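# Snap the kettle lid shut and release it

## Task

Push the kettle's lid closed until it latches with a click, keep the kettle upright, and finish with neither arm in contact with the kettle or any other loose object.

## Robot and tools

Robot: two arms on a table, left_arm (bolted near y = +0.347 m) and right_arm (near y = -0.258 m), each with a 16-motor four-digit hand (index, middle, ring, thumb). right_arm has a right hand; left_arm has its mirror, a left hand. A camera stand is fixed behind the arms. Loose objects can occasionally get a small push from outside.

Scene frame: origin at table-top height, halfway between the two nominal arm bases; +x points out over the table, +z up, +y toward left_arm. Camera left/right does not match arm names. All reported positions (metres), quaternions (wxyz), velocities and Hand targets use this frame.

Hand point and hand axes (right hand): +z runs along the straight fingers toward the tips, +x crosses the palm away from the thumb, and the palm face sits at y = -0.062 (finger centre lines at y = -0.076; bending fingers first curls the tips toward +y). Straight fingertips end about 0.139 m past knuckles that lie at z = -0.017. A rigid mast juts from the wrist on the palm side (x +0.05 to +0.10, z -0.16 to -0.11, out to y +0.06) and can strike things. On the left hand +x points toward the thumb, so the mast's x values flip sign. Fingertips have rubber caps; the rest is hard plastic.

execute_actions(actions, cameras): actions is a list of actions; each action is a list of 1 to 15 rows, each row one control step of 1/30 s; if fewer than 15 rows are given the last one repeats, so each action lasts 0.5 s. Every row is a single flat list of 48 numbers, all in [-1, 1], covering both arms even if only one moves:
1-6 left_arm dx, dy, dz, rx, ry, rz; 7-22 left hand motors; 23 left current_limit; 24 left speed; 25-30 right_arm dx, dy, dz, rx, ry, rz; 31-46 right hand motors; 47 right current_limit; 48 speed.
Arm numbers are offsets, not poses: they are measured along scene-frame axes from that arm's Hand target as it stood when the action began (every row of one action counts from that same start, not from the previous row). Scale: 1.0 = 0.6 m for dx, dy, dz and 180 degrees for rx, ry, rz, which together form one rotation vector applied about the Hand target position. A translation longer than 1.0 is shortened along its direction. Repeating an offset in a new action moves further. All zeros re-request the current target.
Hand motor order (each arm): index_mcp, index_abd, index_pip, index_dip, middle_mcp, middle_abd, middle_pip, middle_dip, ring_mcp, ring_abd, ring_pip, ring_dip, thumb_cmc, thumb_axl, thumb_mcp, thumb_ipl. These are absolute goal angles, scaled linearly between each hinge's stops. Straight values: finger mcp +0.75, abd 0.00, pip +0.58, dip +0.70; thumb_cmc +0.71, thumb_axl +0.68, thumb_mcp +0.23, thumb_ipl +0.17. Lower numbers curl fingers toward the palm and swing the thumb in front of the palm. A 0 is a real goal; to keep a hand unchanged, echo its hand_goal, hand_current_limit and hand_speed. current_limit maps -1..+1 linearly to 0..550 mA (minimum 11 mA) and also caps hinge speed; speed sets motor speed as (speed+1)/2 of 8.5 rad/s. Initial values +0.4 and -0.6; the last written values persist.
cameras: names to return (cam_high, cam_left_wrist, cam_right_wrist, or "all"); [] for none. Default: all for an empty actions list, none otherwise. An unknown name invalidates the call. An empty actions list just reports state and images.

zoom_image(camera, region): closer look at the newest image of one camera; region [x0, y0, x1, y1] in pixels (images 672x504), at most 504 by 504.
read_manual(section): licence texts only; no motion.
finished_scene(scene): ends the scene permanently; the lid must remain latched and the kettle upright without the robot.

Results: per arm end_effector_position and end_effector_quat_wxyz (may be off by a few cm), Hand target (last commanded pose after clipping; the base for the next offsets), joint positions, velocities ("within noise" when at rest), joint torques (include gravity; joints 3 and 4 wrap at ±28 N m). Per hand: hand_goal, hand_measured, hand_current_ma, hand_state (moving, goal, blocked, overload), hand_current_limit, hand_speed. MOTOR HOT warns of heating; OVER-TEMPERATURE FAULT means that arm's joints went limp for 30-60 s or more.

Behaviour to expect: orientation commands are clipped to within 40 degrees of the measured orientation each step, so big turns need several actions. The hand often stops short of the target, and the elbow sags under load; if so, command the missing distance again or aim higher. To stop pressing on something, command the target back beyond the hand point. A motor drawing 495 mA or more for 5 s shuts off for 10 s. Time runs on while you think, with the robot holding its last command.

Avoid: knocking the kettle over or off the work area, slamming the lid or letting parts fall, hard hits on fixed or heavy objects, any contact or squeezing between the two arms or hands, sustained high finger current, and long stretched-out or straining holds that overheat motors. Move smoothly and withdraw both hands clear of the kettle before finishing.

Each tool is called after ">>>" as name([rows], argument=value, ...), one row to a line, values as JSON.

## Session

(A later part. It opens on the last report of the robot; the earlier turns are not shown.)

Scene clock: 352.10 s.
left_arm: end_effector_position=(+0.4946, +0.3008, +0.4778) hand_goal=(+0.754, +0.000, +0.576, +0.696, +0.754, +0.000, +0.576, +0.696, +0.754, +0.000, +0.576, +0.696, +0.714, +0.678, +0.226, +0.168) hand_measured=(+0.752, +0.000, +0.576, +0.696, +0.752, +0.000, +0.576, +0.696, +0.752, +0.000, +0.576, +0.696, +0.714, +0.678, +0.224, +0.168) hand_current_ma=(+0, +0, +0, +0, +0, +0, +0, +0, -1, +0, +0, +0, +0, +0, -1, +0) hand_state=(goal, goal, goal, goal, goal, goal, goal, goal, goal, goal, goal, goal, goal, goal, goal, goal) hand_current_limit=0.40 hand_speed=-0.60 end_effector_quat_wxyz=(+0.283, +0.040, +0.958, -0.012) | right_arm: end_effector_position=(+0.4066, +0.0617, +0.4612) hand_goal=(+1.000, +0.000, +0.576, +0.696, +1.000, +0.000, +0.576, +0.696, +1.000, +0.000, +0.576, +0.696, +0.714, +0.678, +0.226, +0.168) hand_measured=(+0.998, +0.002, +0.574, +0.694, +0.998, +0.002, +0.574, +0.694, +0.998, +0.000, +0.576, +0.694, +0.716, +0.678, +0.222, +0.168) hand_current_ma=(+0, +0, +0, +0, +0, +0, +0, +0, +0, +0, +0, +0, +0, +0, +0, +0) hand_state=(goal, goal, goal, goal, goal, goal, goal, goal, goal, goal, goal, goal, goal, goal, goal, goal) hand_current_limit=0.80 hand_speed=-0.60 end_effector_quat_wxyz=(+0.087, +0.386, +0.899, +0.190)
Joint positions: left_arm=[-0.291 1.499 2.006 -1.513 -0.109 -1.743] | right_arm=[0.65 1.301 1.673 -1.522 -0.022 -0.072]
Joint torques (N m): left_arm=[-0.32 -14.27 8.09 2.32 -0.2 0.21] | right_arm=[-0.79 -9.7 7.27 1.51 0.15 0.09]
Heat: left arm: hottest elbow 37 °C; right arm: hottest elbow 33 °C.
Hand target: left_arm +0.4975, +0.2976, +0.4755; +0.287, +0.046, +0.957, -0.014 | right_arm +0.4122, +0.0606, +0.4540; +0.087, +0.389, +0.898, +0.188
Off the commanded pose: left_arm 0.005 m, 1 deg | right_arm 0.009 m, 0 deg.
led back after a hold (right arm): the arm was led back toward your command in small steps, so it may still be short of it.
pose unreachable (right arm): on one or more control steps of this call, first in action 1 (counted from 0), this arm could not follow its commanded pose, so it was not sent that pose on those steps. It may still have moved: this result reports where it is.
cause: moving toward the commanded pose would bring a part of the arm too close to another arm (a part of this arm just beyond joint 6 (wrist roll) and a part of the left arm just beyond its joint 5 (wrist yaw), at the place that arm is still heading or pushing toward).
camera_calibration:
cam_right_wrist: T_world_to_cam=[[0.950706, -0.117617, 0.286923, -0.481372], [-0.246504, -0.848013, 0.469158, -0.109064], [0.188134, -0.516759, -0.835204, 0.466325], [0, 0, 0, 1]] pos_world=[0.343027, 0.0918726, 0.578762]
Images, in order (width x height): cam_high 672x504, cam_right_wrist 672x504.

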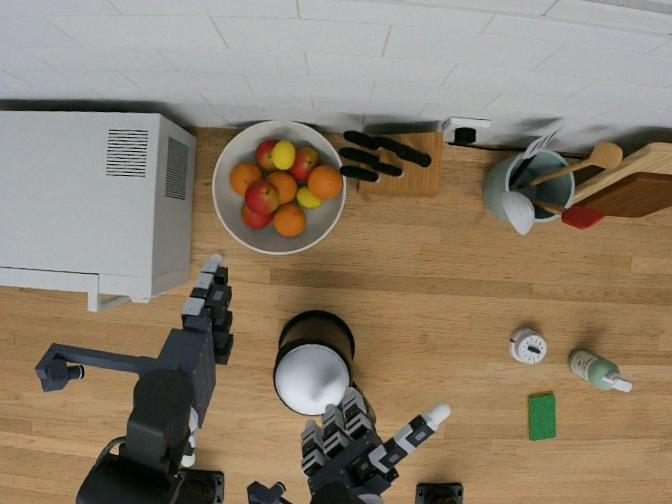

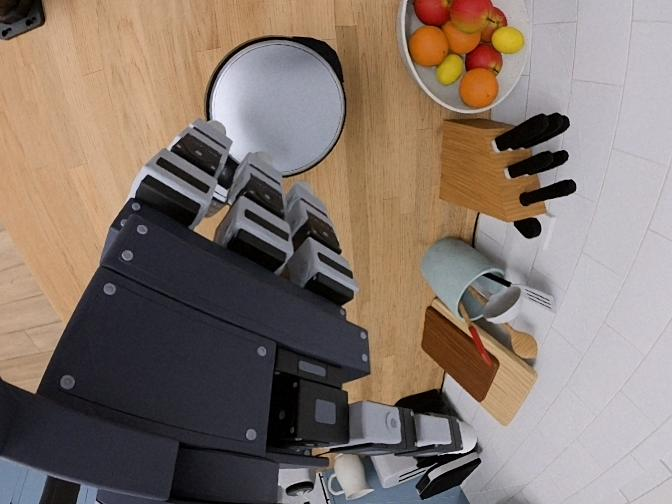

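>>> execute_actions([
  [[-0.08,0.08,0.03,0,0,0.035,0.754,0,0.576,0.696,0.754,0,0.576,0.696,0.754,0,0.576,0.696,0.714,0.678,0.226,0.168,0.4,-0.6,0,0,0.01,0,0,0,1,0,0.576,0.696,1,0,0.576,0.696,1,0,0.576,0.696,0.714,0.678,0.226,0.168,0.8,-0.6]],
  [[-0.08,0.08,0,0,0,0.035,0.754,0,0.576,0.696,0.754,0,0.576,0.696,0.754,0,0.576,0.696,0.714,0.678,0.226,0.168,0.4,-0.6,0.05,0.055,0,-0.01,0.01,0,1,0,0.576,0.696,1,0,0.576,0.696,1,0,0.576,0.696,0.714,0.678,0.226,0.168,0.8,-0.6]],
  [[0,0,0,0,0,0,0.754,0,0.576,0.696,0.754,0,0.576,0.696,0.754,0,0.576,0.696,0.714,0.678,0.226,0.168,0.4,-0.6,0.053,0.06,-0.04,-0.0127,0.0144,0,1,0,0.576,0.696,1,0,0.576,0.696,1,0,0.576,0.696,0.714,0.678,0.226,0.168,0.8,-0.6]],
], cameras=["cam_high","cam_right_wrist"])

>>> zoom_image(camera="cam_high", region=[250, 290, 410, 450])

>>> zoom_image(camera="cam_right_wrist", region=[120, 50, 380, 270])

Scene clock: 371.63 s.
left_arm: end_effector_position=(+0.4061, +0.3918, +0.4967) hand_goal=(+0.754, +0.000, +0.576, +0.696, +0.754, +0.000, +0.576, +0.696, +0.754, +0.000, +0.576, +0.696, +0.714, +0.678, +0.226, +0.168) hand_measured=(+0.752, +0.000, +0.576, +0.696, +0.752, +0.000, +0.576, +0.696, +0.752, +0.000, +0.576, +0.696, +0.714, +0.678, +0.224, +0.168) hand_current_ma=(+0, +0, +0, +0, +0, +0, +0, +0, +0, +0, +0, +0, +0, +0, -1, +0) hand_state=(goal, goal, goal, goal, goal, goal, goal, goal, goal, goal, goal, goal, goal, goal, goal, goal) hand_current_limit=0.40 hand_speed=-0.60 end_effector_quat_wxyz=(+0.292, -0.056, +0.955, +0.018) | right_arm: end_effector_position=(+0.4726, +0.1232, +0.4148) hand_goal=(+1.000, +0.000, +0.576, +0.696, +1.000, +0.000, +0.576, +0.696, +1.000, +0.000, +0.576, +0.696, +0.714, +0.678, +0.226, +0.168) hand_measured=(+0.998, +0.002, +0.574, +0.694, +1.000, +0.002, +0.576, +0.696, +0.998, +0.000, +0.576, +0.694, +0.716, +0.678, +0.222, +0.168) hand_current_ma=(+0, +0, +0, +0, +0, +0, +0, +0, +0, +0, +0, +0, +0, +0, +0, +0) hand_state=(goal, goal, goal, goal, goal, goal, goal, goal, goal, goal, goal, goal, goal, goal, goal, goal) hand_current_limit=0.80 hand_speed=-0.60 end_effector_quat_wxyz=(+0.060, +0.392, +0.909, +0.127)
Joint positions: left_arm=[-0.143 1.29 1.847 -1.549 -0.145 -1.785] | right_arm=[0.666 1.593 1.915 -1.611 -0.007 -0.056]
Joint torques (N m): left_arm=[1.08 -10.4 7.5 1.07 -0.15 0.07] | right_arm=[0.62 -14.21 11.99 0.1 0.26 0.23]
Heat: left arm: hottest elbow 37 °C; right arm: hottest elbow 34 °C.
Hand target: left_arm +0.4016, +0.3934, +0.4935; +0.287, -0.059, +0.956, +0.018 | right_arm +0.4740, +0.1294, +0.4360; +0.066, +0.392, +0.907, +0.141
Off the commanded pose: left_arm 0.006 m, 1 deg | right_arm 0.022 m, 2 deg.
camera_calibration:
cam_right_wrist: T_world_to_cam=[[0.974807, -0.0983359, 0.200203, -0.501351], [-0.197475, -0.797805, 0.569659, -0.0899357], [0.103705, -0.594843, -0.797124, 0.480658], [0, 0, 0, 1]] pos_world=[0.421114, 0.164864, 0.534749]
Images, in order (width x height): cam_high 672x504, cam_right_wrist 672x504.

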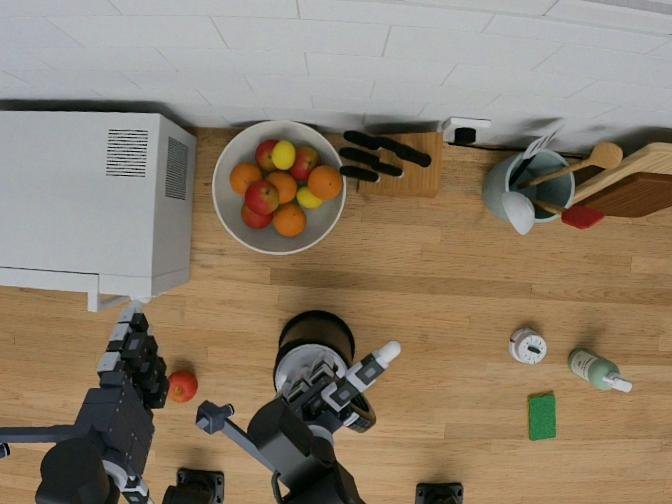

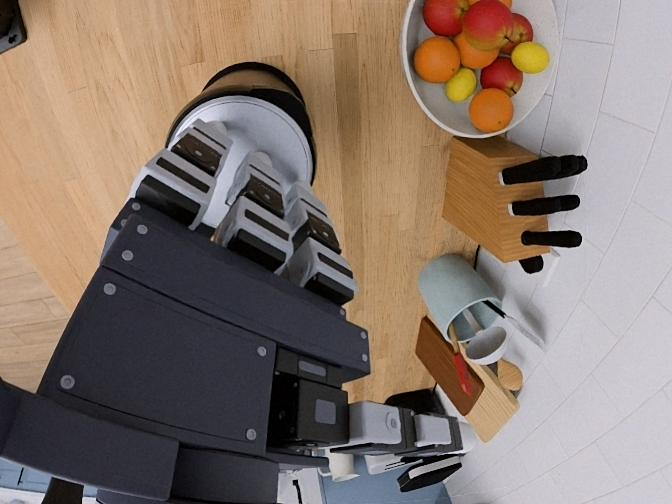

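Scaled by 3.150 from the camera's 672x504 image, which has a finer 960x720 frame.

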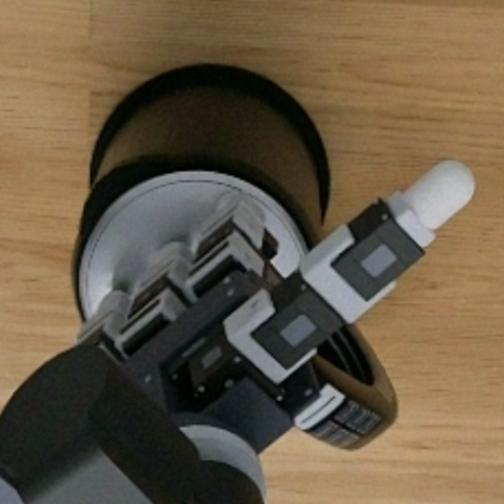

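Scaled by 1.938 from the camera's 672x504 image, which has a finer 960x720 frame.

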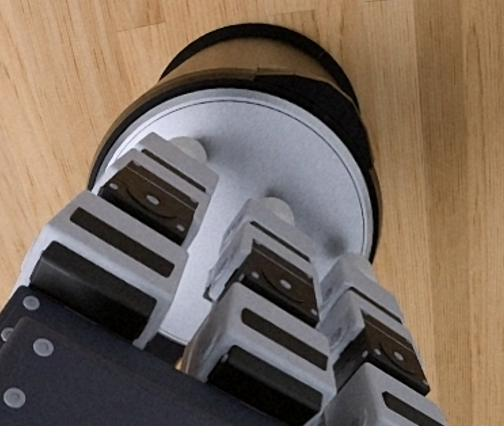

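>>> execute_actions([
  [[0,0,0,0,0,0,0.754,0,0.576,0.696,0.754,0,0.576,0.696,0.754,0,0.576,0.696,0.714,0.678,0.226,0.168,0.4,-0.6,0.025,0.022,-0.03,0,0,0,1,0,0.576,0.696,1,0,0.576,0.696,1,0,0.576,0.696,0.714,0.678,0.226,0.168,0.8,-0.6]],
  [[0,0,0,0,0,0,0.754,0,0.576,0.696,0.754,0,0.576,0.696,0.754,0,0.576,0.696,0.714,0.678,0.226,0.168,0.4,-0.6,0,0,-0.06,0,0,0,1,0,0.576,0.696,1,0,0.576,0.696,1,0,0.576,0.696,0.714,0.678,0.226,0.168,0.8,-0.6]],
], cameras=["cam_high","cam_right_wrist"])

>>> zoom_image(camera="cam_right_wrist", region=[120, 50, 380, 270])

Scene clock: 379.17 s.
left_arm: end_effector_position=(+0.4061, +0.3918, +0.4967) hand_goal=(+0.754, +0.000, +0.576, +0.696, +0.754, +0.000, +0.576, +0.696, +0.754, +0.000, +0.576, +0.696, +0.714, +0.678, +0.226, +0.168) hand_measured=(+0.752, +0.000, +0.576, +0.696, +0.752, +0.000, +0.576, +0.696, +0.752, +0.000, +0.576, +0.696, +0.714, +0.678, +0.224, +0.168) hand_current_ma=(+0, +0, +0, +0, +0, +0, +0, +0, +0, +0, +0, +0, +0, +0, -1, +0) hand_state=(goal, goal, goal, goal, goal, goal, goal, goal, goal, goal, goal, goal, goal, goal, goal, goal) hand_current_limit=0.40 hand_speed=-0.60 end_effector_quat_wxyz=(+0.292, -0.056, +0.955, +0.018) | right_arm: end_effector_position=(+0.4856, +0.1342, +0.4107) hand_goal=(+1.000, +0.000, +0.576, +0.696, +1.000, +0.000, +0.576, +0.696, +1.000, +0.000, +0.576, +0.696, +0.714, +0.678, +0.226, +0.168) hand_measured=(+0.998, +0.002, +0.574, +0.694, +1.000, +0.000, +0.602, +0.708, +0.998, +0.000, +0.576, +0.694, +0.716, +0.678, +0.222, +0.168) hand_current_ma=(+0, +0, +0, +0, +0, +0, +11, +3, +0, +0, +0, +0, +0, +0, +0, +0) hand_state=(goal, goal, goal, goal, goal, goal, blocked, goal, goal, goal, goal, goal, goal, goal, goal, goal) hand_current_limit=0.80 hand_speed=-0.60 end_effector_quat_wxyz=(+0.074, +0.390, +0.904, +0.157)
Joint positions: left_arm=[-0.143 1.29 1.847 -1.549 -0.145 -1.785] | right_arm=[0.667 1.589 1.871 -1.504 -0.007 -0.054]
Joint torques (N m): left_arm=[1.03 -10.17 8.05 1.14 -0.15 0.12] | right_arm=[0.67 -12.81 6.17 1.58 0.29 0.21]
Heat: left arm: hottest elbow 36 °C; right arm: hottest elbow 35 °C.
Hand target: left_arm +0.4016, +0.3934, +0.4935; +0.287, -0.059, +0.956, +0.018 | right_arm +0.4891, +0.1427, +0.3819; +0.066, +0.392, +0.907, +0.141
Off the commanded pose: left_arm 0.006 m, 1 deg | right_arm 0.030 m, 2 deg.
camera_calibration:
cam_right_wrist: T_world_to_cam=[[0.96347, -0.10892, 0.244668, -0.523444], [-0.225915, -0.821173, 0.524058, -0.0405163], [0.143834, -0.560188, -0.815782, 0.466185], [0, 0, 0, 1]] pos_world=[0.428116, 0.170867, 0.529608]
Images, in order (width x height): cam_high 672x504, cam_right_wrist 672x504.

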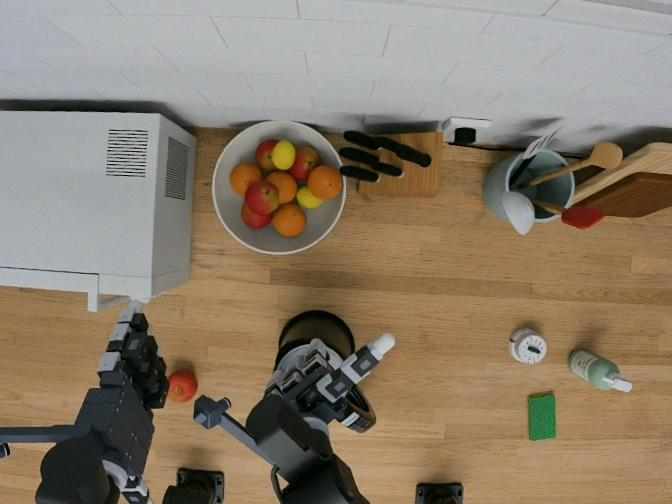

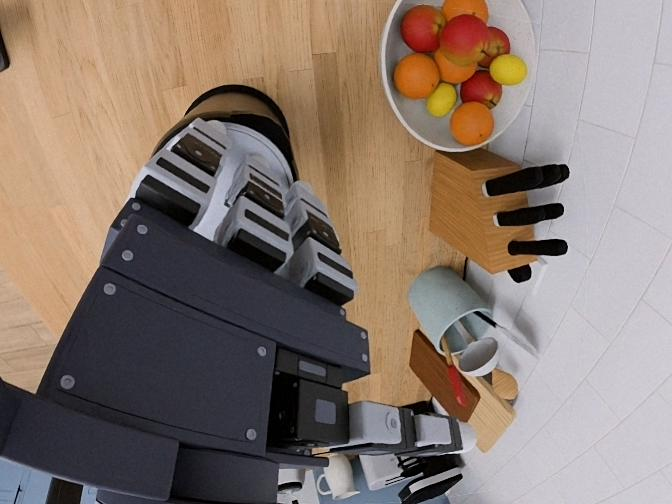

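Scaled by 1.938 from the camera's 672x504 image, which has a finer 960x720 frame.

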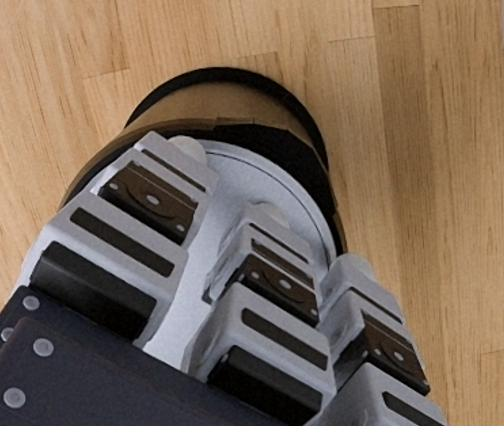

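>>> execute_actions([
  [[0,0,0,0,0,0,0.754,0,0.576,0.696,0.754,0,0.576,0.696,0.754,0,0.576,0.696,0.714,0.678,0.226,0.168,0.4,-0.6,-0.025,-0.02,-0.05,0,0,0,1,0,0.576,0.696,1,0,0.576,0.696,1,0,0.576,0.696,0.714,0.678,0.226,0.168,0.8,-0.6]],
  [[0,0,0,0,0,0,0.754,0,0.576,0.696,0.754,0,0.576,0.696,0.754,0,0.576,0.696,0.714,0.678,0.226,0.168,0.4,-0.6,0,0,-0.05,0,0,0,1,0,0.576,0.696,1,0,0.576,0.696,1,0,0.576,0.696,0.714,0.678,0.226,0.168,0.8,-0.6]],
], cameras=["cam_high","cam_right_wrist"])

>>> zoom_image(camera="cam_right_wrist", region=[120, 50, 380, 270])

>>> zoom_image(camera="cam_high", region=[250, 290, 410, 450])

Scene clock: 389.60 s.
left_arm: end_effector_position=(+0.4061, +0.3918, +0.4967) hand_goal=(+0.754, +0.000, +0.576, +0.696, +0.754, +0.000, +0.576, +0.696, +0.754, +0.000, +0.576, +0.696, +0.714, +0.678, +0.226, +0.168) hand_measured=(+0.752, +0.000, +0.576, +0.696, +0.752, +0.000, +0.576, +0.696, +0.752, +0.000, +0.576, +0.696, +0.714, +0.678, +0.224, +0.168) hand_current_ma=(+0, +0, +0, +0, +0, +0, +0, +0, +0, +0, +0, +0, +0, +0, -1, +0) hand_state=(goal, goal, goal, goal, goal, goal, goal, goal, goal, goal, goal, goal, goal, goal, goal, goal) hand_current_limit=0.40 hand_speed=-0.60 end_effector_quat_wxyz=(+0.292, -0.056, +0.955, +0.018) | right_arm: end_effector_position=(+0.4656, +0.1173, +0.4142) hand_goal=(+1.000, +0.000, +0.576, +0.696, +1.000, +0.000, +0.576, +0.696, +1.000, +0.000, +0.576, +0.696, +0.714, +0.678, +0.226, +0.168) hand_measured=(+0.998, +0.002, +0.574, +0.694, +0.992, +0.002, +0.572, +0.694, +1.000, +0.002, +0.576, +0.696, +0.716, +0.678, +0.222, +0.168) hand_current_ma=(+0, +0, +0, +0, -1, +0, +0, +0, +0, +0, +0, +0, +0, +0, +0, +0) hand_state=(goal, goal, goal, goal, goal, goal, goal, goal, goal, goal, goal, goal, goal, goal, goal, goal) hand_current_limit=0.80 hand_speed=-0.60 end_effector_quat_wxyz=(+0.102, +0.388, +0.891, +0.213)
Joint positions: left_arm=[-0.143 1.29 1.847 -1.549 -0.145 -1.785] | right_arm=[0.668 1.439 1.65 -1.305 -0.006 -0.047]
Joint torques (N m): left_arm=[0.09 -10.4 7.84 1.13 -0.14 0.05] | right_arm=[0.56 -6.71 3.82 0.79 0.28 0.13]
Heat: left arm: hottest elbow 36 °C; right arm: hottest elbow 34 °C.
Hand target: left_arm +0.4016, +0.3934, +0.4935; +0.287, -0.059, +0.956, +0.018 | right_arm +0.4741, +0.1306, +0.3219; +0.066, +0.392, +0.907, +0.141
Off the commanded pose: left_arm 0.006 m, 1 deg | right_arm 0.094 m, 9 deg.
camera_calibration:
cam_right_wrist: T_world_to_cam=[[0.935198, -0.138172, 0.326057, -0.524024], [-0.276714, -0.859697, 0.42936, 0.0066673], [0.220985, -0.491761, -0.842221, 0.429379], [0, 0, 0, 1]] pos_world=[0.397024, 0.144478, 0.529631]
Images, in order (width x height): cam_high 672x504, cam_right_wrist 672x504.

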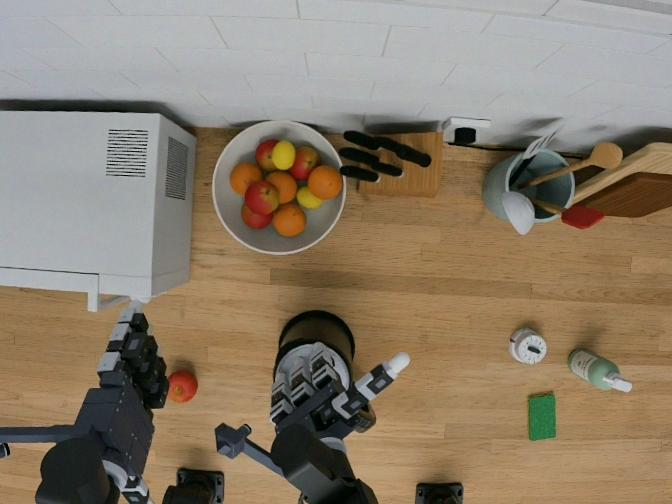

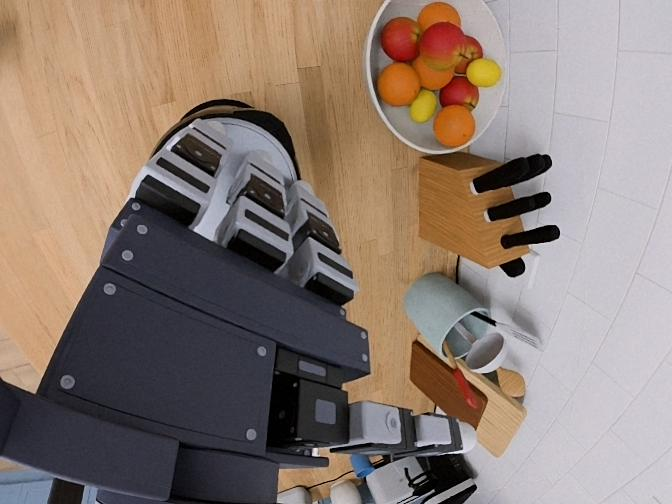

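Scaled by 1.938 from the camera's 672x504 image, which has a finer 960x720 frame.

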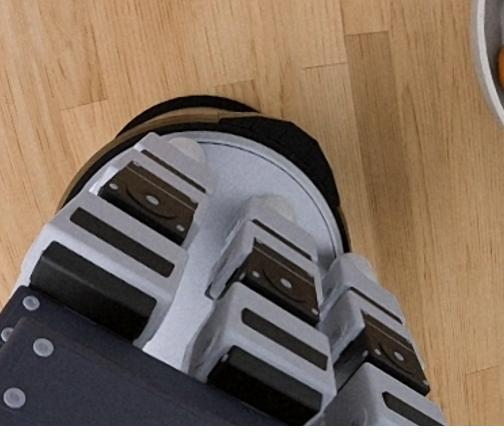

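Scaled by 3.150 from the camera's 672x504 image, which has a finer 960x720 frame.

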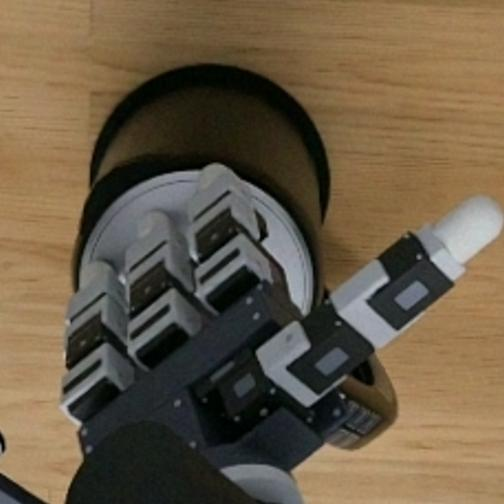

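>>> execute_actions([
  [[0,0,0,0,0,0,0.754,0,0.576,0.696,0.754,0,0.576,0.696,0.754,0,0.576,0.696,0.714,0.678,0.226,0.168,0.4,-0.6,-0.02,-0.02,-0.08,-0.038,0.041,0,1,0,0.576,0.696,1,0,0.576,0.696,1,0,0.576,0.696,0.714,0.678,0.226,0.168,0.8,-0.6]],
], cameras=["cam_high","cam_right_wrist"])

>>> zoom_image(camera="cam_right_wrist", region=[120, 50, 380, 270])

>>> zoom_image(camera="cam_high", region=[250, 290, 410, 450])

Scene clock: 395.43 s.
left_arm: end_effector_position=(+0.4061, +0.3918, +0.4967) hand_goal=(+0.754, +0.000, +0.576, +0.696, +0.754, +0.000, +0.576, +0.696, +0.754, +0.000, +0.576, +0.696, +0.714, +0.678, +0.226, +0.168) hand_measured=(+0.752, +0.000, +0.576, +0.696, +0.752, +0.000, +0.576, +0.696, +0.752, +0.000, +0.576, +0.696, +0.714, +0.678, +0.224, +0.168) hand_current_ma=(+0, +0, +0, +0, +0, +0, +0, +0, +0, +0, +0, +0, +0, +0, -1, +0) hand_state=(goal, goal, goal, goal, goal, goal, goal, goal, goal, goal, goal, goal, goal, goal, goal, goal) hand_current_limit=0.40 hand_speed=-0.60 end_effector_quat_wxyz=(+0.292, -0.056, +0.955, +0.018) | right_arm: end_effector_position=(+0.4584, +0.1105, +0.4044) hand_goal=(+1.000, +0.000, +0.576, +0.696, +1.000, +0.000, +0.576, +0.696, +1.000, +0.000, +0.576, +0.696, +0.714, +0.678, +0.226, +0.168) hand_measured=(+0.996, +0.002, +0.574, +0.694, +0.940, +0.008, +0.538, +0.680, +0.946, +0.006, +0.548, +0.680, +0.716, +0.678, +0.222, +0.168) hand_current_ma=(+0, +0, +0, +0, -64, +1, -22, -4, -49, +1, -13, -4, +0, +0, +0, +0) hand_state=(goal, goal, goal, goal, blocked, goal, blocked, goal, blocked, goal, blocked, goal, goal, goal, goal, goal) hand_current_limit=0.80 hand_speed=-0.60 end_effector_quat_wxyz=(+0.089, +0.392, +0.896, +0.186)
Joint positions: left_arm=[-0.143 1.29 1.847 -1.549 -0.145 -1.785] | right_arm=[0.668 1.444 1.659 -1.371 -0.005 -0.043]
Joint torques (N m): left_arm=[0.62 -9.93 7.69 1.13 -0.16 0.05] | right_arm=[0.44 -2.9 3.37 -2.29 0.48 0.08]
Heat: left arm: hottest elbow 36 °C; right arm: hottest elbow 34 °C.
Hand target: left_arm +0.4016, +0.3934, +0.4935; +0.287, -0.059, +0.956, +0.018 | right_arm +0.4620, +0.1186, +0.2738; +0.031, +0.396, +0.916, +0.061
Off the commanded pose: left_arm 0.006 m, 1 deg | right_arm 0.131 m, 16 deg.
camera_calibration:
cam_right_wrist: T_world_to_cam=[[0.949088, -0.129982, 0.286943, -0.506481], [-0.258812, -0.841029, 0.475065, -0.0257115], [0.179578, -0.525142, -0.831852, 0.437844], [0, 0, 0, 1]] pos_world=[0.395414, 0.142473, 0.521767]
Images, in order (width x height): cam_high 672x504, cam_right_wrist 672x504.

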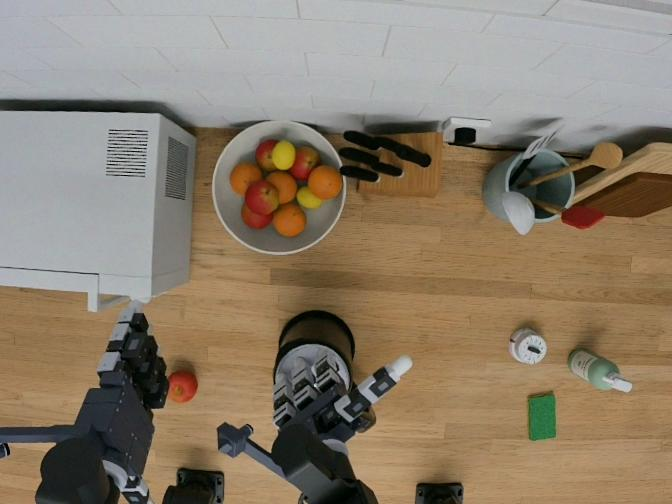

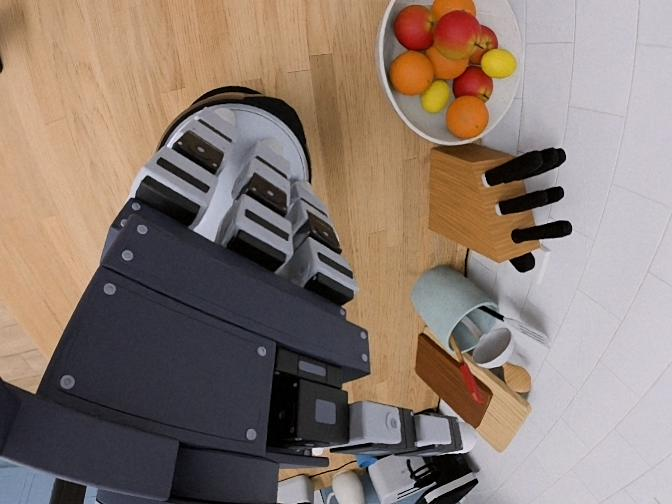

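Scaled by 1.938 from the camera's 672x504 image, which has a finer 960x720 frame.

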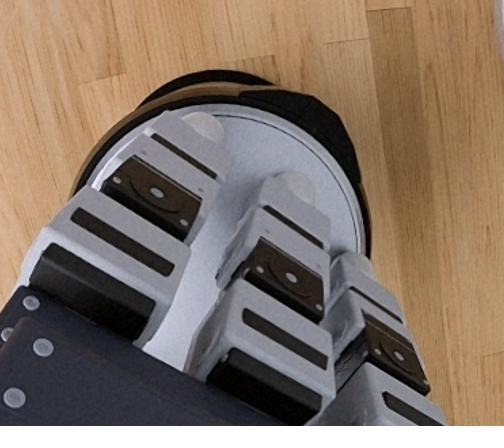

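Scaled by 3.150 from the camera's 672x504 image, which has a finer 960x720 frame.

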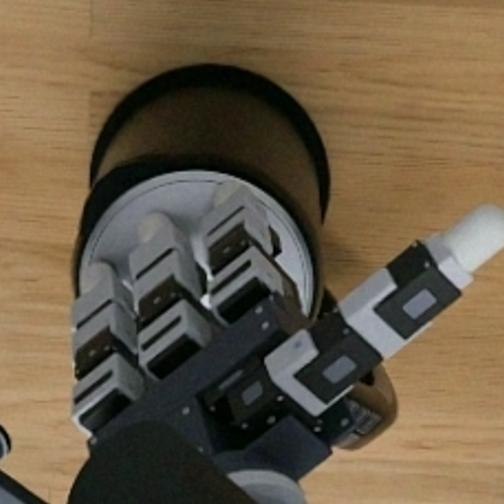

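>>> execute_actions([
  [[0,0,0,0,0,0,0.754,0,0.576,0.696,0.754,0,0.576,0.696,0.754,0,0.576,0.696,0.714,0.678,0.226,0.168,0.4,-0.6,0,0,-0.1,0,0,0,1,0,0.576,0.696,1,0,0.576,0.696,1,0,0.576,0.696,0.714,0.678,0.226,0.168,0.8,-0.6]],
], cameras=["cam_high","cam_right_wrist"])

>>> zoom_image(camera="cam_right_wrist", region=[120, 50, 380, 270])

Scene clock: 400.63 s.
left_arm: end_effector_position=(+0.4061, +0.3918, +0.4967) hand_goal=(+0.754, +0.000, +0.576, +0.696, +0.754, +0.000, +0.576, +0.696, +0.754, +0.000, +0.576, +0.696, +0.714, +0.678, +0.226, +0.168) hand_measured=(+0.752, +0.000, +0.576, +0.696, +0.752, +0.000, +0.576, +0.696, +0.752, +0.000, +0.576, +0.696, +0.714, +0.678, +0.224, +0.168) hand_current_ma=(+0, +0, +0, +0, +0, +0, +0, +0, +0, +0, +0, +0, +0, +0, -1, +0) hand_state=(goal, goal, goal, goal, goal, goal, goal, goal, goal, goal, goal, goal, goal, goal, goal, goal) hand_current_limit=0.40 hand_speed=-0.60 end_effector_quat_wxyz=(+0.292, -0.056, +0.955, +0.018) | right_arm: end_effector_position=(+0.4516, +0.1046, +0.3954) hand_goal=(+1.000, +0.000, +0.576, +0.696, +1.000, +0.000, +0.576, +0.696, +1.000, +0.000, +0.576, +0.696, +0.714, +0.678, +0.226, +0.168) hand_measured=(+0.998, +0.002, +0.576, +0.696, +0.940, +0.008, +0.538, +0.680, +0.946, +0.006, +0.548, +0.680, +0.716, +0.678, +0.222, +0.168) hand_current_ma=(+0, +0, +0, +0, -63, +1, -22, -4, -49, +1, -13, -4, +0, +0, +0, +0) hand_state=(goal, goal, goal, goal, blocked, goal, blocked, goal, blocked, goal, blocked, goal, goal, goal, goal, goal) hand_current_limit=0.80 hand_speed=-0.60 end_effector_quat_wxyz=(+0.101, +0.390, +0.891, +0.209)
Joint positions: left_arm=[-0.143 1.29 1.847 -1.549 -0.145 -1.785] | right_arm=[0.668 1.385 1.549 -1.266 -0.004 -0.043]
Joint torques (N m): left_arm=[-0.09 -9.88 7.92 1.07 -0.16 0.07] | right_arm=[0.67 0.62 -0.59 -0.83 0.44 0.07]
Heat: left arm: hottest elbow 36 °C; right arm: hottest elbow 33 °C.
Hand target: left_arm +0.4016, +0.3934, +0.4935; +0.287, -0.059, +0.956, +0.018 | right_arm +0.4620, +0.1186, +0.2137; +0.031, +0.396, +0.916, +0.061
Off the commanded pose: left_arm 0.006 m, 1 deg | right_arm 0.182 m, 19 deg.
camera_calibration:
cam_right_wrist: T_world_to_cam=[[0.936495, -0.140562, 0.321279, -0.505027], [-0.277841, -0.856391, 0.4352, -0.00226675], [0.213968, -0.496827, -0.84106, 0.413639], [0, 0, 0, 1]] pos_world=[0.38382, 0.132578, 0.511136]
Images, in order (width x height): cam_high 672x504, cam_right_wrist 672x504.

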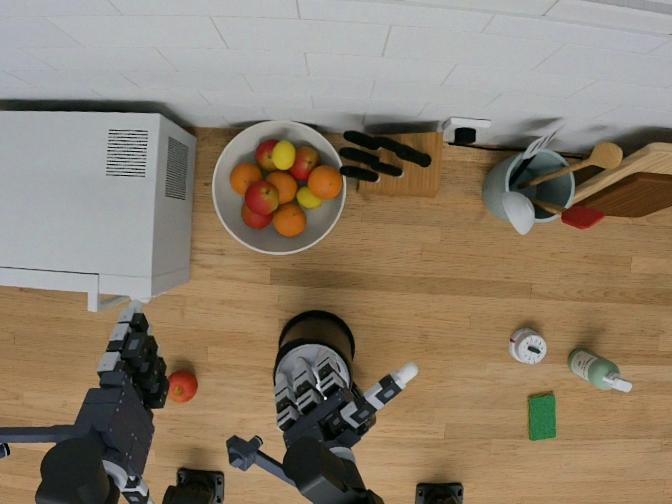

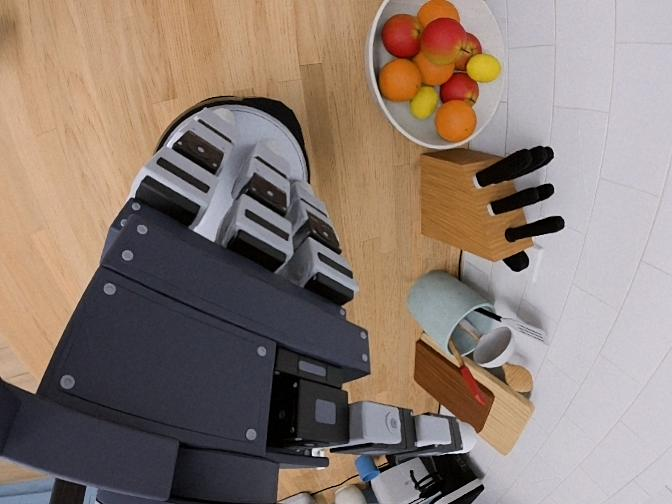

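Scaled by 1.938 from the camera's 672x504 image, which has a finer 960x720 frame.

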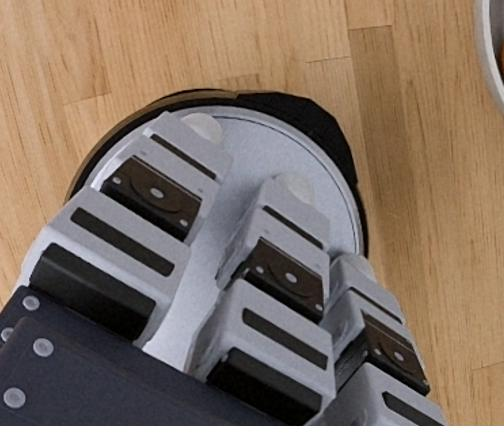

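>>> execute_actions([
  [[0,0,0,0,0,0,0.754,0,0.576,0.696,0.754,0,0.576,0.696,0.754,0,0.576,0.696,0.714,0.678,0.226,0.168,0.4,-0.6,-0.02,-0.03,0.31,0.02,-0.02,0,1,0,0.576,0.696,1,0,0.576,0.696,1,0,0.576,0.696,0.714,0.678,0.226,0.168,0.7,-0.6]],
  [[0,0,0,0,0,0,0.754,0,0.576,0.696,0.754,0,0.576,0.696,0.754,0,0.576,0.696,0.714,0.678,0.226,0.168,0.4,-0.6,-0.083,-0.083,0.167,0.05,-0.055,0,1,0,0.576,0.696,1,0,0.576,0.696,1,0,0.576,0.696,0.714,0.678,0.226,0.168,0.7,-0.6]],
  [[0,0,0,0,0,0,0.754,0,0.576,0.696,0.754,0,0.576,0.696,0.754,0,0.576,0.696,0.714,0.678,0.226,0.168,0.4,-0.6,-0.18,-0.163,0.03,0.05,-0.055,0,1,0,0.576,0.696,1,0,0.576,0.696,1,0,0.576,0.696,0.714,0.678,0.226,0.168,0.7,-0.6]],
], cameras=["all"])

>>> zoom_image(camera="cam_high", region=[250, 290, 410, 450])

>>> zoom_image(camera="cam_right_wrist", region=[140, 0, 400, 220])

>>> zoom_image(camera="cam_left_wrist", region=[180, 130, 380, 350])

Scene clock: 413.57 s.
left_arm: end_effector_position=(+0.4061, +0.3918, +0.4967) hand_goal=(+0.754, +0.000, +0.576, +0.696, +0.754, +0.000, +0.576, +0.696, +0.754, +0.000, +0.576, +0.696, +0.714, +0.678, +0.226, +0.168) hand_measured=(+0.752, +0.000, +0.576, +0.696, +0.752, +0.000, +0.576, +0.696, +0.752, +0.000, +0.576, +0.696, +0.714, +0.678, +0.224, +0.168) hand_current_ma=(+0, +0, +0, +0, +0, +0, +0, +0, +0, +0, +0, +0, +0, +0, -1, +0) hand_state=(goal, goal, goal, goal, goal, goal, goal, goal, goal, goal, goal, goal, goal, goal, goal, goal) hand_current_limit=0.40 hand_speed=-0.60 end_effector_quat_wxyz=(+0.292, -0.056, +0.955, +0.018) | right_arm: end_effector_position=(+0.2890, -0.0463, +0.5177) hand_goal=(+1.000, +0.000, +0.576, +0.696, +1.000, +0.000, +0.576, +0.696, +1.000, +0.000, +0.576, +0.696, +0.714, +0.678, +0.226, +0.168) hand_measured=(+1.000, +0.002, +0.574, +0.694, +1.000, +0.002, +0.574, +0.694, +1.000, +0.002, +0.574, +0.694, +0.718, +0.678, +0.222, +0.168) hand_current_ma=(+0, +0, +0, +0, +0, +0, +0, +0, +0, +0, +0, +0, +0, +0, +0, +0) hand_state=(goal, goal, goal, goal, goal, goal, goal, goal, goal, goal, goal, goal, goal, goal, goal, goal) hand_current_limit=0.70 hand_speed=-0.60 end_effector_quat_wxyz=(+0.135, +0.375, +0.865, +0.305)
Joint positions: left_arm=[-0.143 1.29 1.847 -1.549 -0.145 -1.785] | right_arm=[0.593 0.829 1.384 -1.45 -0.073 -0.099]
Joint torques (N m): left_arm=[0.91 -10.4 7.65 0.9 -0.12 0.07] | right_arm=[-0.97 -1.9 7.04 2.19 0.01 -0.03]
Heat: left arm: hottest elbow 36 °C; right arm: hottest elbow 32 °C.
Hand target: left_arm +0.4016, +0.3934, +0.4935; +0.287, -0.059, +0.956, +0.018 | right_arm +0.2922, -0.0470, +0.5179; +0.141, +0.374, +0.863, +0.309
Off the commanded pose: left_arm 0.006 m, 1 deg | right_arm 0.003 m, 1 deg.
camera_calibration:
cam_left_wrist: T_world_to_cam=[[0.728352, -0.493247, 0.475617, -0.376391], [-0.67895, -0.613087, 0.40392, 0.260518], [0.0923622, -0.617116, -0.781433, 0.713474], [0, 0, 0, 1]] pos_world=[0.385126, 0.414363, 0.631321]
cam_right_wrist: T_world_to_cam=[[0.882319, -0.188659, 0.431186, -0.456664], [-0.320436, -0.911813, 0.256744, -0.127672], [0.344724, -0.364697, -0.864963, 0.457035], [0, 0, 0, 1]] pos_world=[0.204462, -0.0358878, 0.625005]

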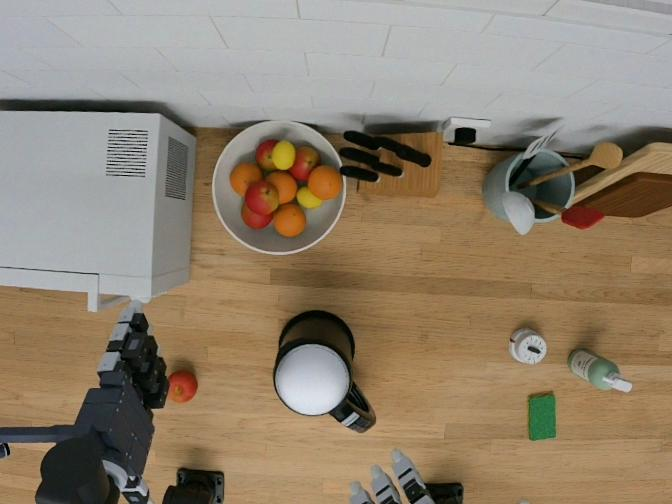

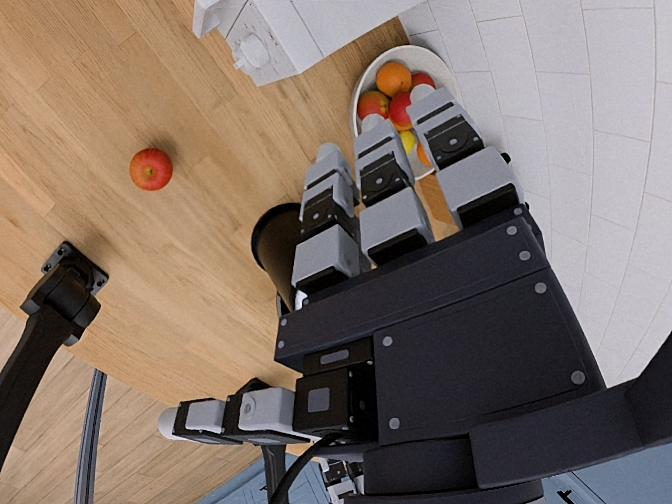

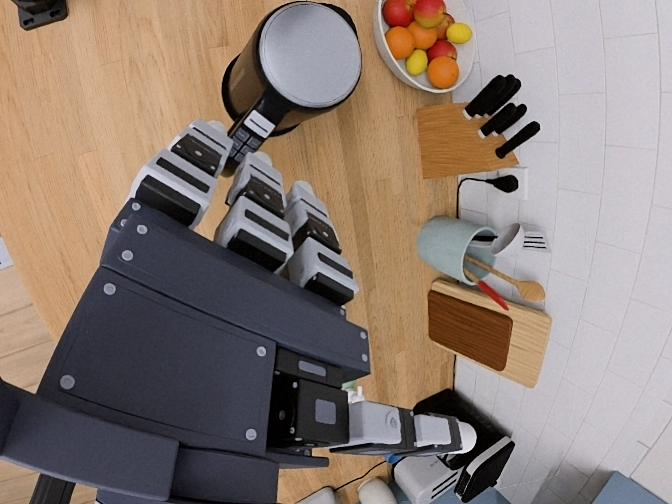

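Scaled by 3.150 from the camera's 672x504 image, which has a finer 960x720 frame.

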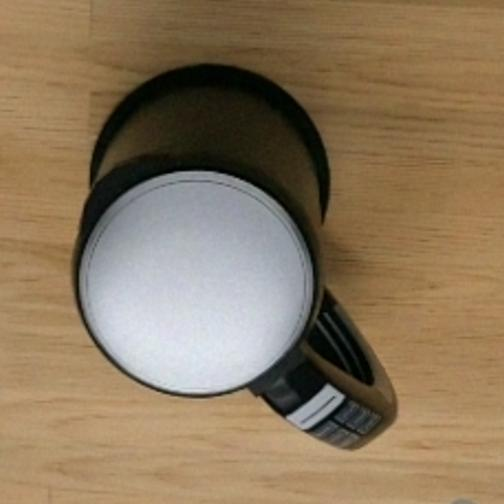

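Scaled by 1.938 from the camera's 672x504 image, which has a finer 960x720 frame.

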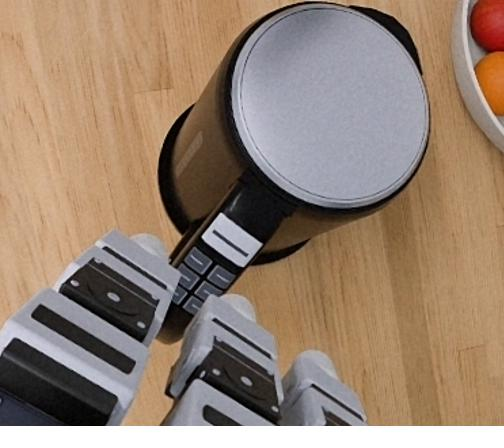

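Scaled by 2.291 from the camera's 672x504 image, which has a finer 960x720 frame.

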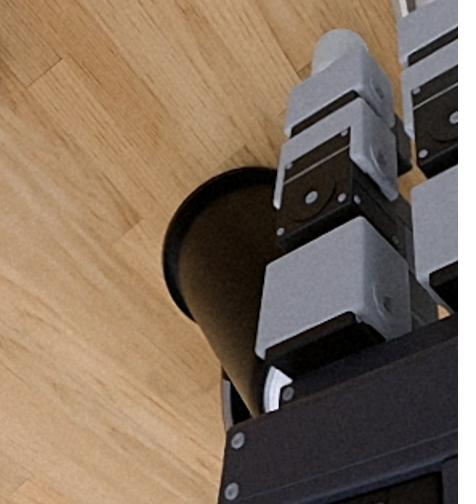

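>>> zoom_image(camera="cam_right_wrist", region=[240, 0, 370, 110])

>>> zoom_image(camera="cam_high", region=[265, 335, 360, 430])

Scaled by 3.877 from the camera's 672x504 image, which has a finer 960x720 frame.

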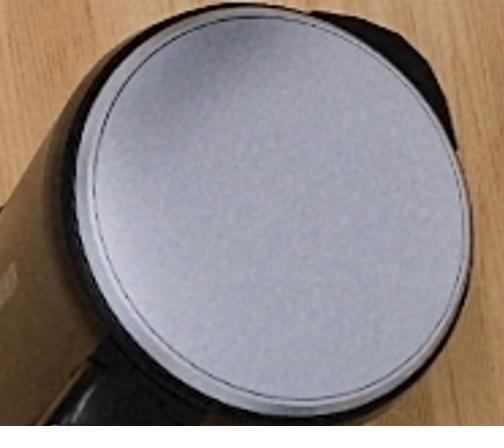

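Scaled by 5.305 from the camera's 672x504 image, which has a finer 960x720 frame.

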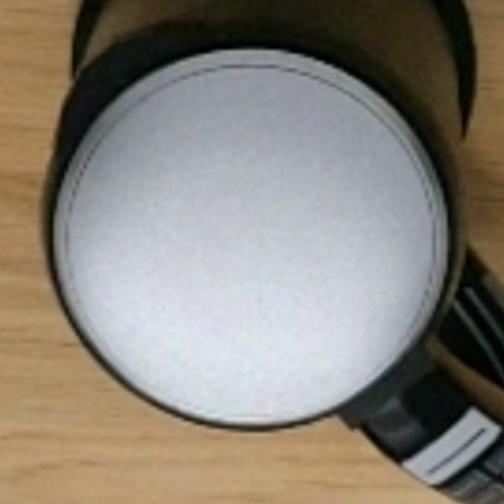

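>>> execute_actions([
  [[0.18,-0.12,-0.03,0,0,0,0.754,0,0.576,0.696,0.754,0,0.576,0.696,0.754,0,0.576,0.696,0.714,0.678,0.226,0.168,0.4,-0.6,0,0,0,0,0,0,1,0,0.576,0.696,1,0,0.576,0.696,1,0,0.576,0.696,0.714,0.678,0.226,0.168,0.7,-0.6]],
  [[0.15,-0.09,-0.18,0,0,0,0.754,0,0.576,0.696,0.754,0,0.576,0.696,0.754,0,0.576,0.696,0.714,0.678,0.226,0.168,0.4,-0.6,0,0,0,0,0,0,1,0,0.576,0.696,1,0,0.576,0.696,1,0,0.576,0.696,0.714,0.678,0.226,0.168,0.7,-0.6]],
], cameras=["all"])

Scene clock: 489.80 s.
left_arm: end_effector_position=(+0.5896, +0.2691, +0.3499) hand_goal=(+0.754, +0.000, +0.576, +0.696, +0.754, +0.000, +0.576, +0.696, +0.754, +0.000, +0.576, +0.696, +0.714, +0.678, +0.226, +0.168) hand_measured=(+0.752, +0.000, +0.576, +0.696, +0.752, +0.000, +0.576, +0.696, +0.752, +0.000, +0.576, +0.696, +0.714, +0.678, +0.224, +0.168) hand_current_ma=(+0, +0, +0, +0, +0, +0, +0, +0, +0, +0, +0, +0, +0, +0, -1, +0) hand_state=(goal, goal, goal, goal, goal, goal, goal, goal, goal, goal, goal, goal, goal, goal, goal, goal) hand_current_limit=0.40 hand_speed=-0.60 end_effector_quat_wxyz=(+0.263, -0.051, +0.963, +0.027) | right_arm: end_effector_position=(+0.2890, -0.0462, +0.5177) hand_goal=(+1.000, +0.000, +0.576, +0.696, +1.000, +0.000, +0.576, +0.696, +1.000, +0.000, +0.576, +0.696, +0.714, +0.678, +0.226, +0.168) hand_measured=(+1.000, +0.002, +0.574, +0.694, +1.000, +0.002, +0.574, +0.694, +1.000, +0.002, +0.574, +0.694, +0.718, +0.678, +0.222, +0.168) hand_current_ma=(+0, +0, +0, +0, +0, +0, +0, +0, +0, +0, +0, +0, +0, +0, +0, +0) hand_state=(goal, goal, goal, goal, goal, goal, goal, goal, goal, goal, goal, goal, goal, goal, goal, goal) hand_current_limit=0.70 hand_speed=-0.60 end_effector_quat_wxyz=(+0.136, +0.375, +0.865, +0.305)
Joint positions: left_arm=[-0.315 1.752 1.972 -1.305 -0.231 -1.932] | right_arm=[0.593 0.829 1.384 -1.45 -0.073 -0.1]
Joint torques (N m): left_arm=[0.56 -18.9 13.29 1.65 -0.57 0.06] | right_arm=[-0.97 -2.37 7.43 2.29 0.02 0]
Heat: left arm: hottest elbow 36 °C; right arm: hottest elbow 34 °C.
Hand target: left_arm +0.5994, +0.2676, +0.3677; +0.287, -0.060, +0.956, +0.018 | right_arm +0.2923, -0.0470, +0.5179; +0.141, +0.374, +0.863, +0.309
Off the commanded pose: left_arm 0.020 m, 3 deg | right_arm 0.003 m, 1 deg.
camera_calibration:
cam_left_wrist: T_world_to_cam=[[0.754741, -0.503054, 0.421074, -0.494475], [-0.654784, -0.617084, 0.436423, 0.344571], [0.0402938, -0.605099, -0.79513, 0.538394], [0, 0, 0, 1]] pos_world=[0.577127, 0.289663, 0.485925]
cam_right_wrist: T_world_to_cam=[[0.882306, -0.187961, 0.431516, -0.456844], [-0.319947, -0.911922, 0.256967, -0.127915], [0.34521, -0.364786, -0.864732, 0.456788], [0, 0, 0, 1]] pos_world=[0.204462, -0.035888, 0.625005]

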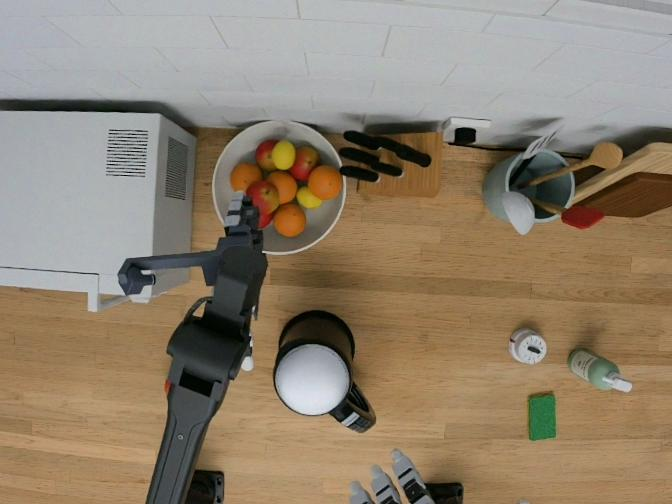

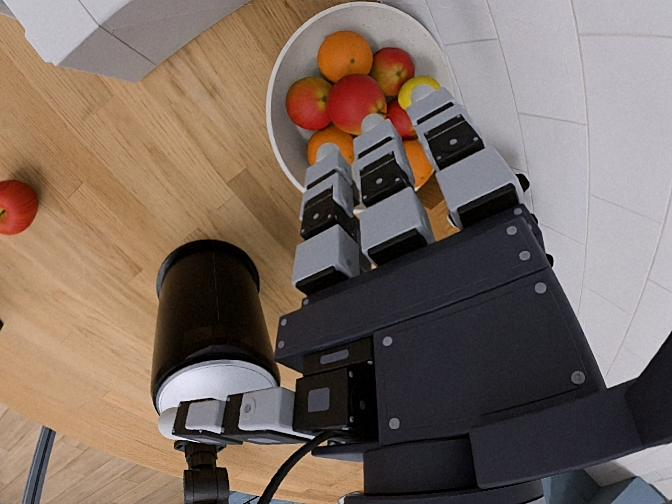

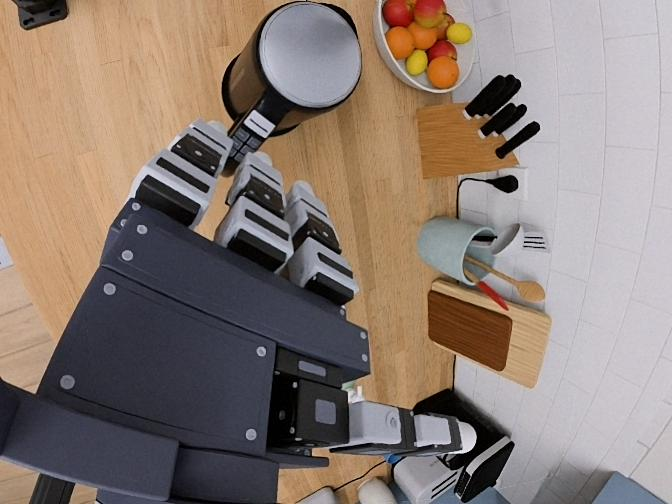

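>>> zoom_image(camera="cam_left_wrist", region=[140, 320, 290, 430])

Scaled by 3.360 from the camera's 672x504 image, which has a finer 960x720 frame.

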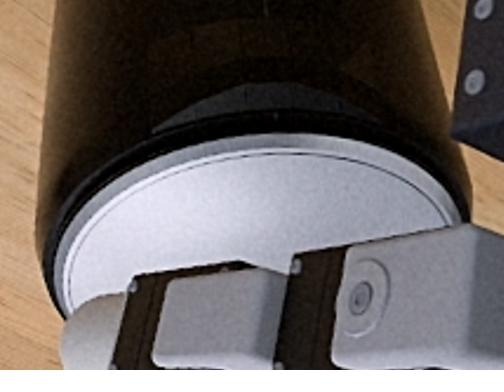

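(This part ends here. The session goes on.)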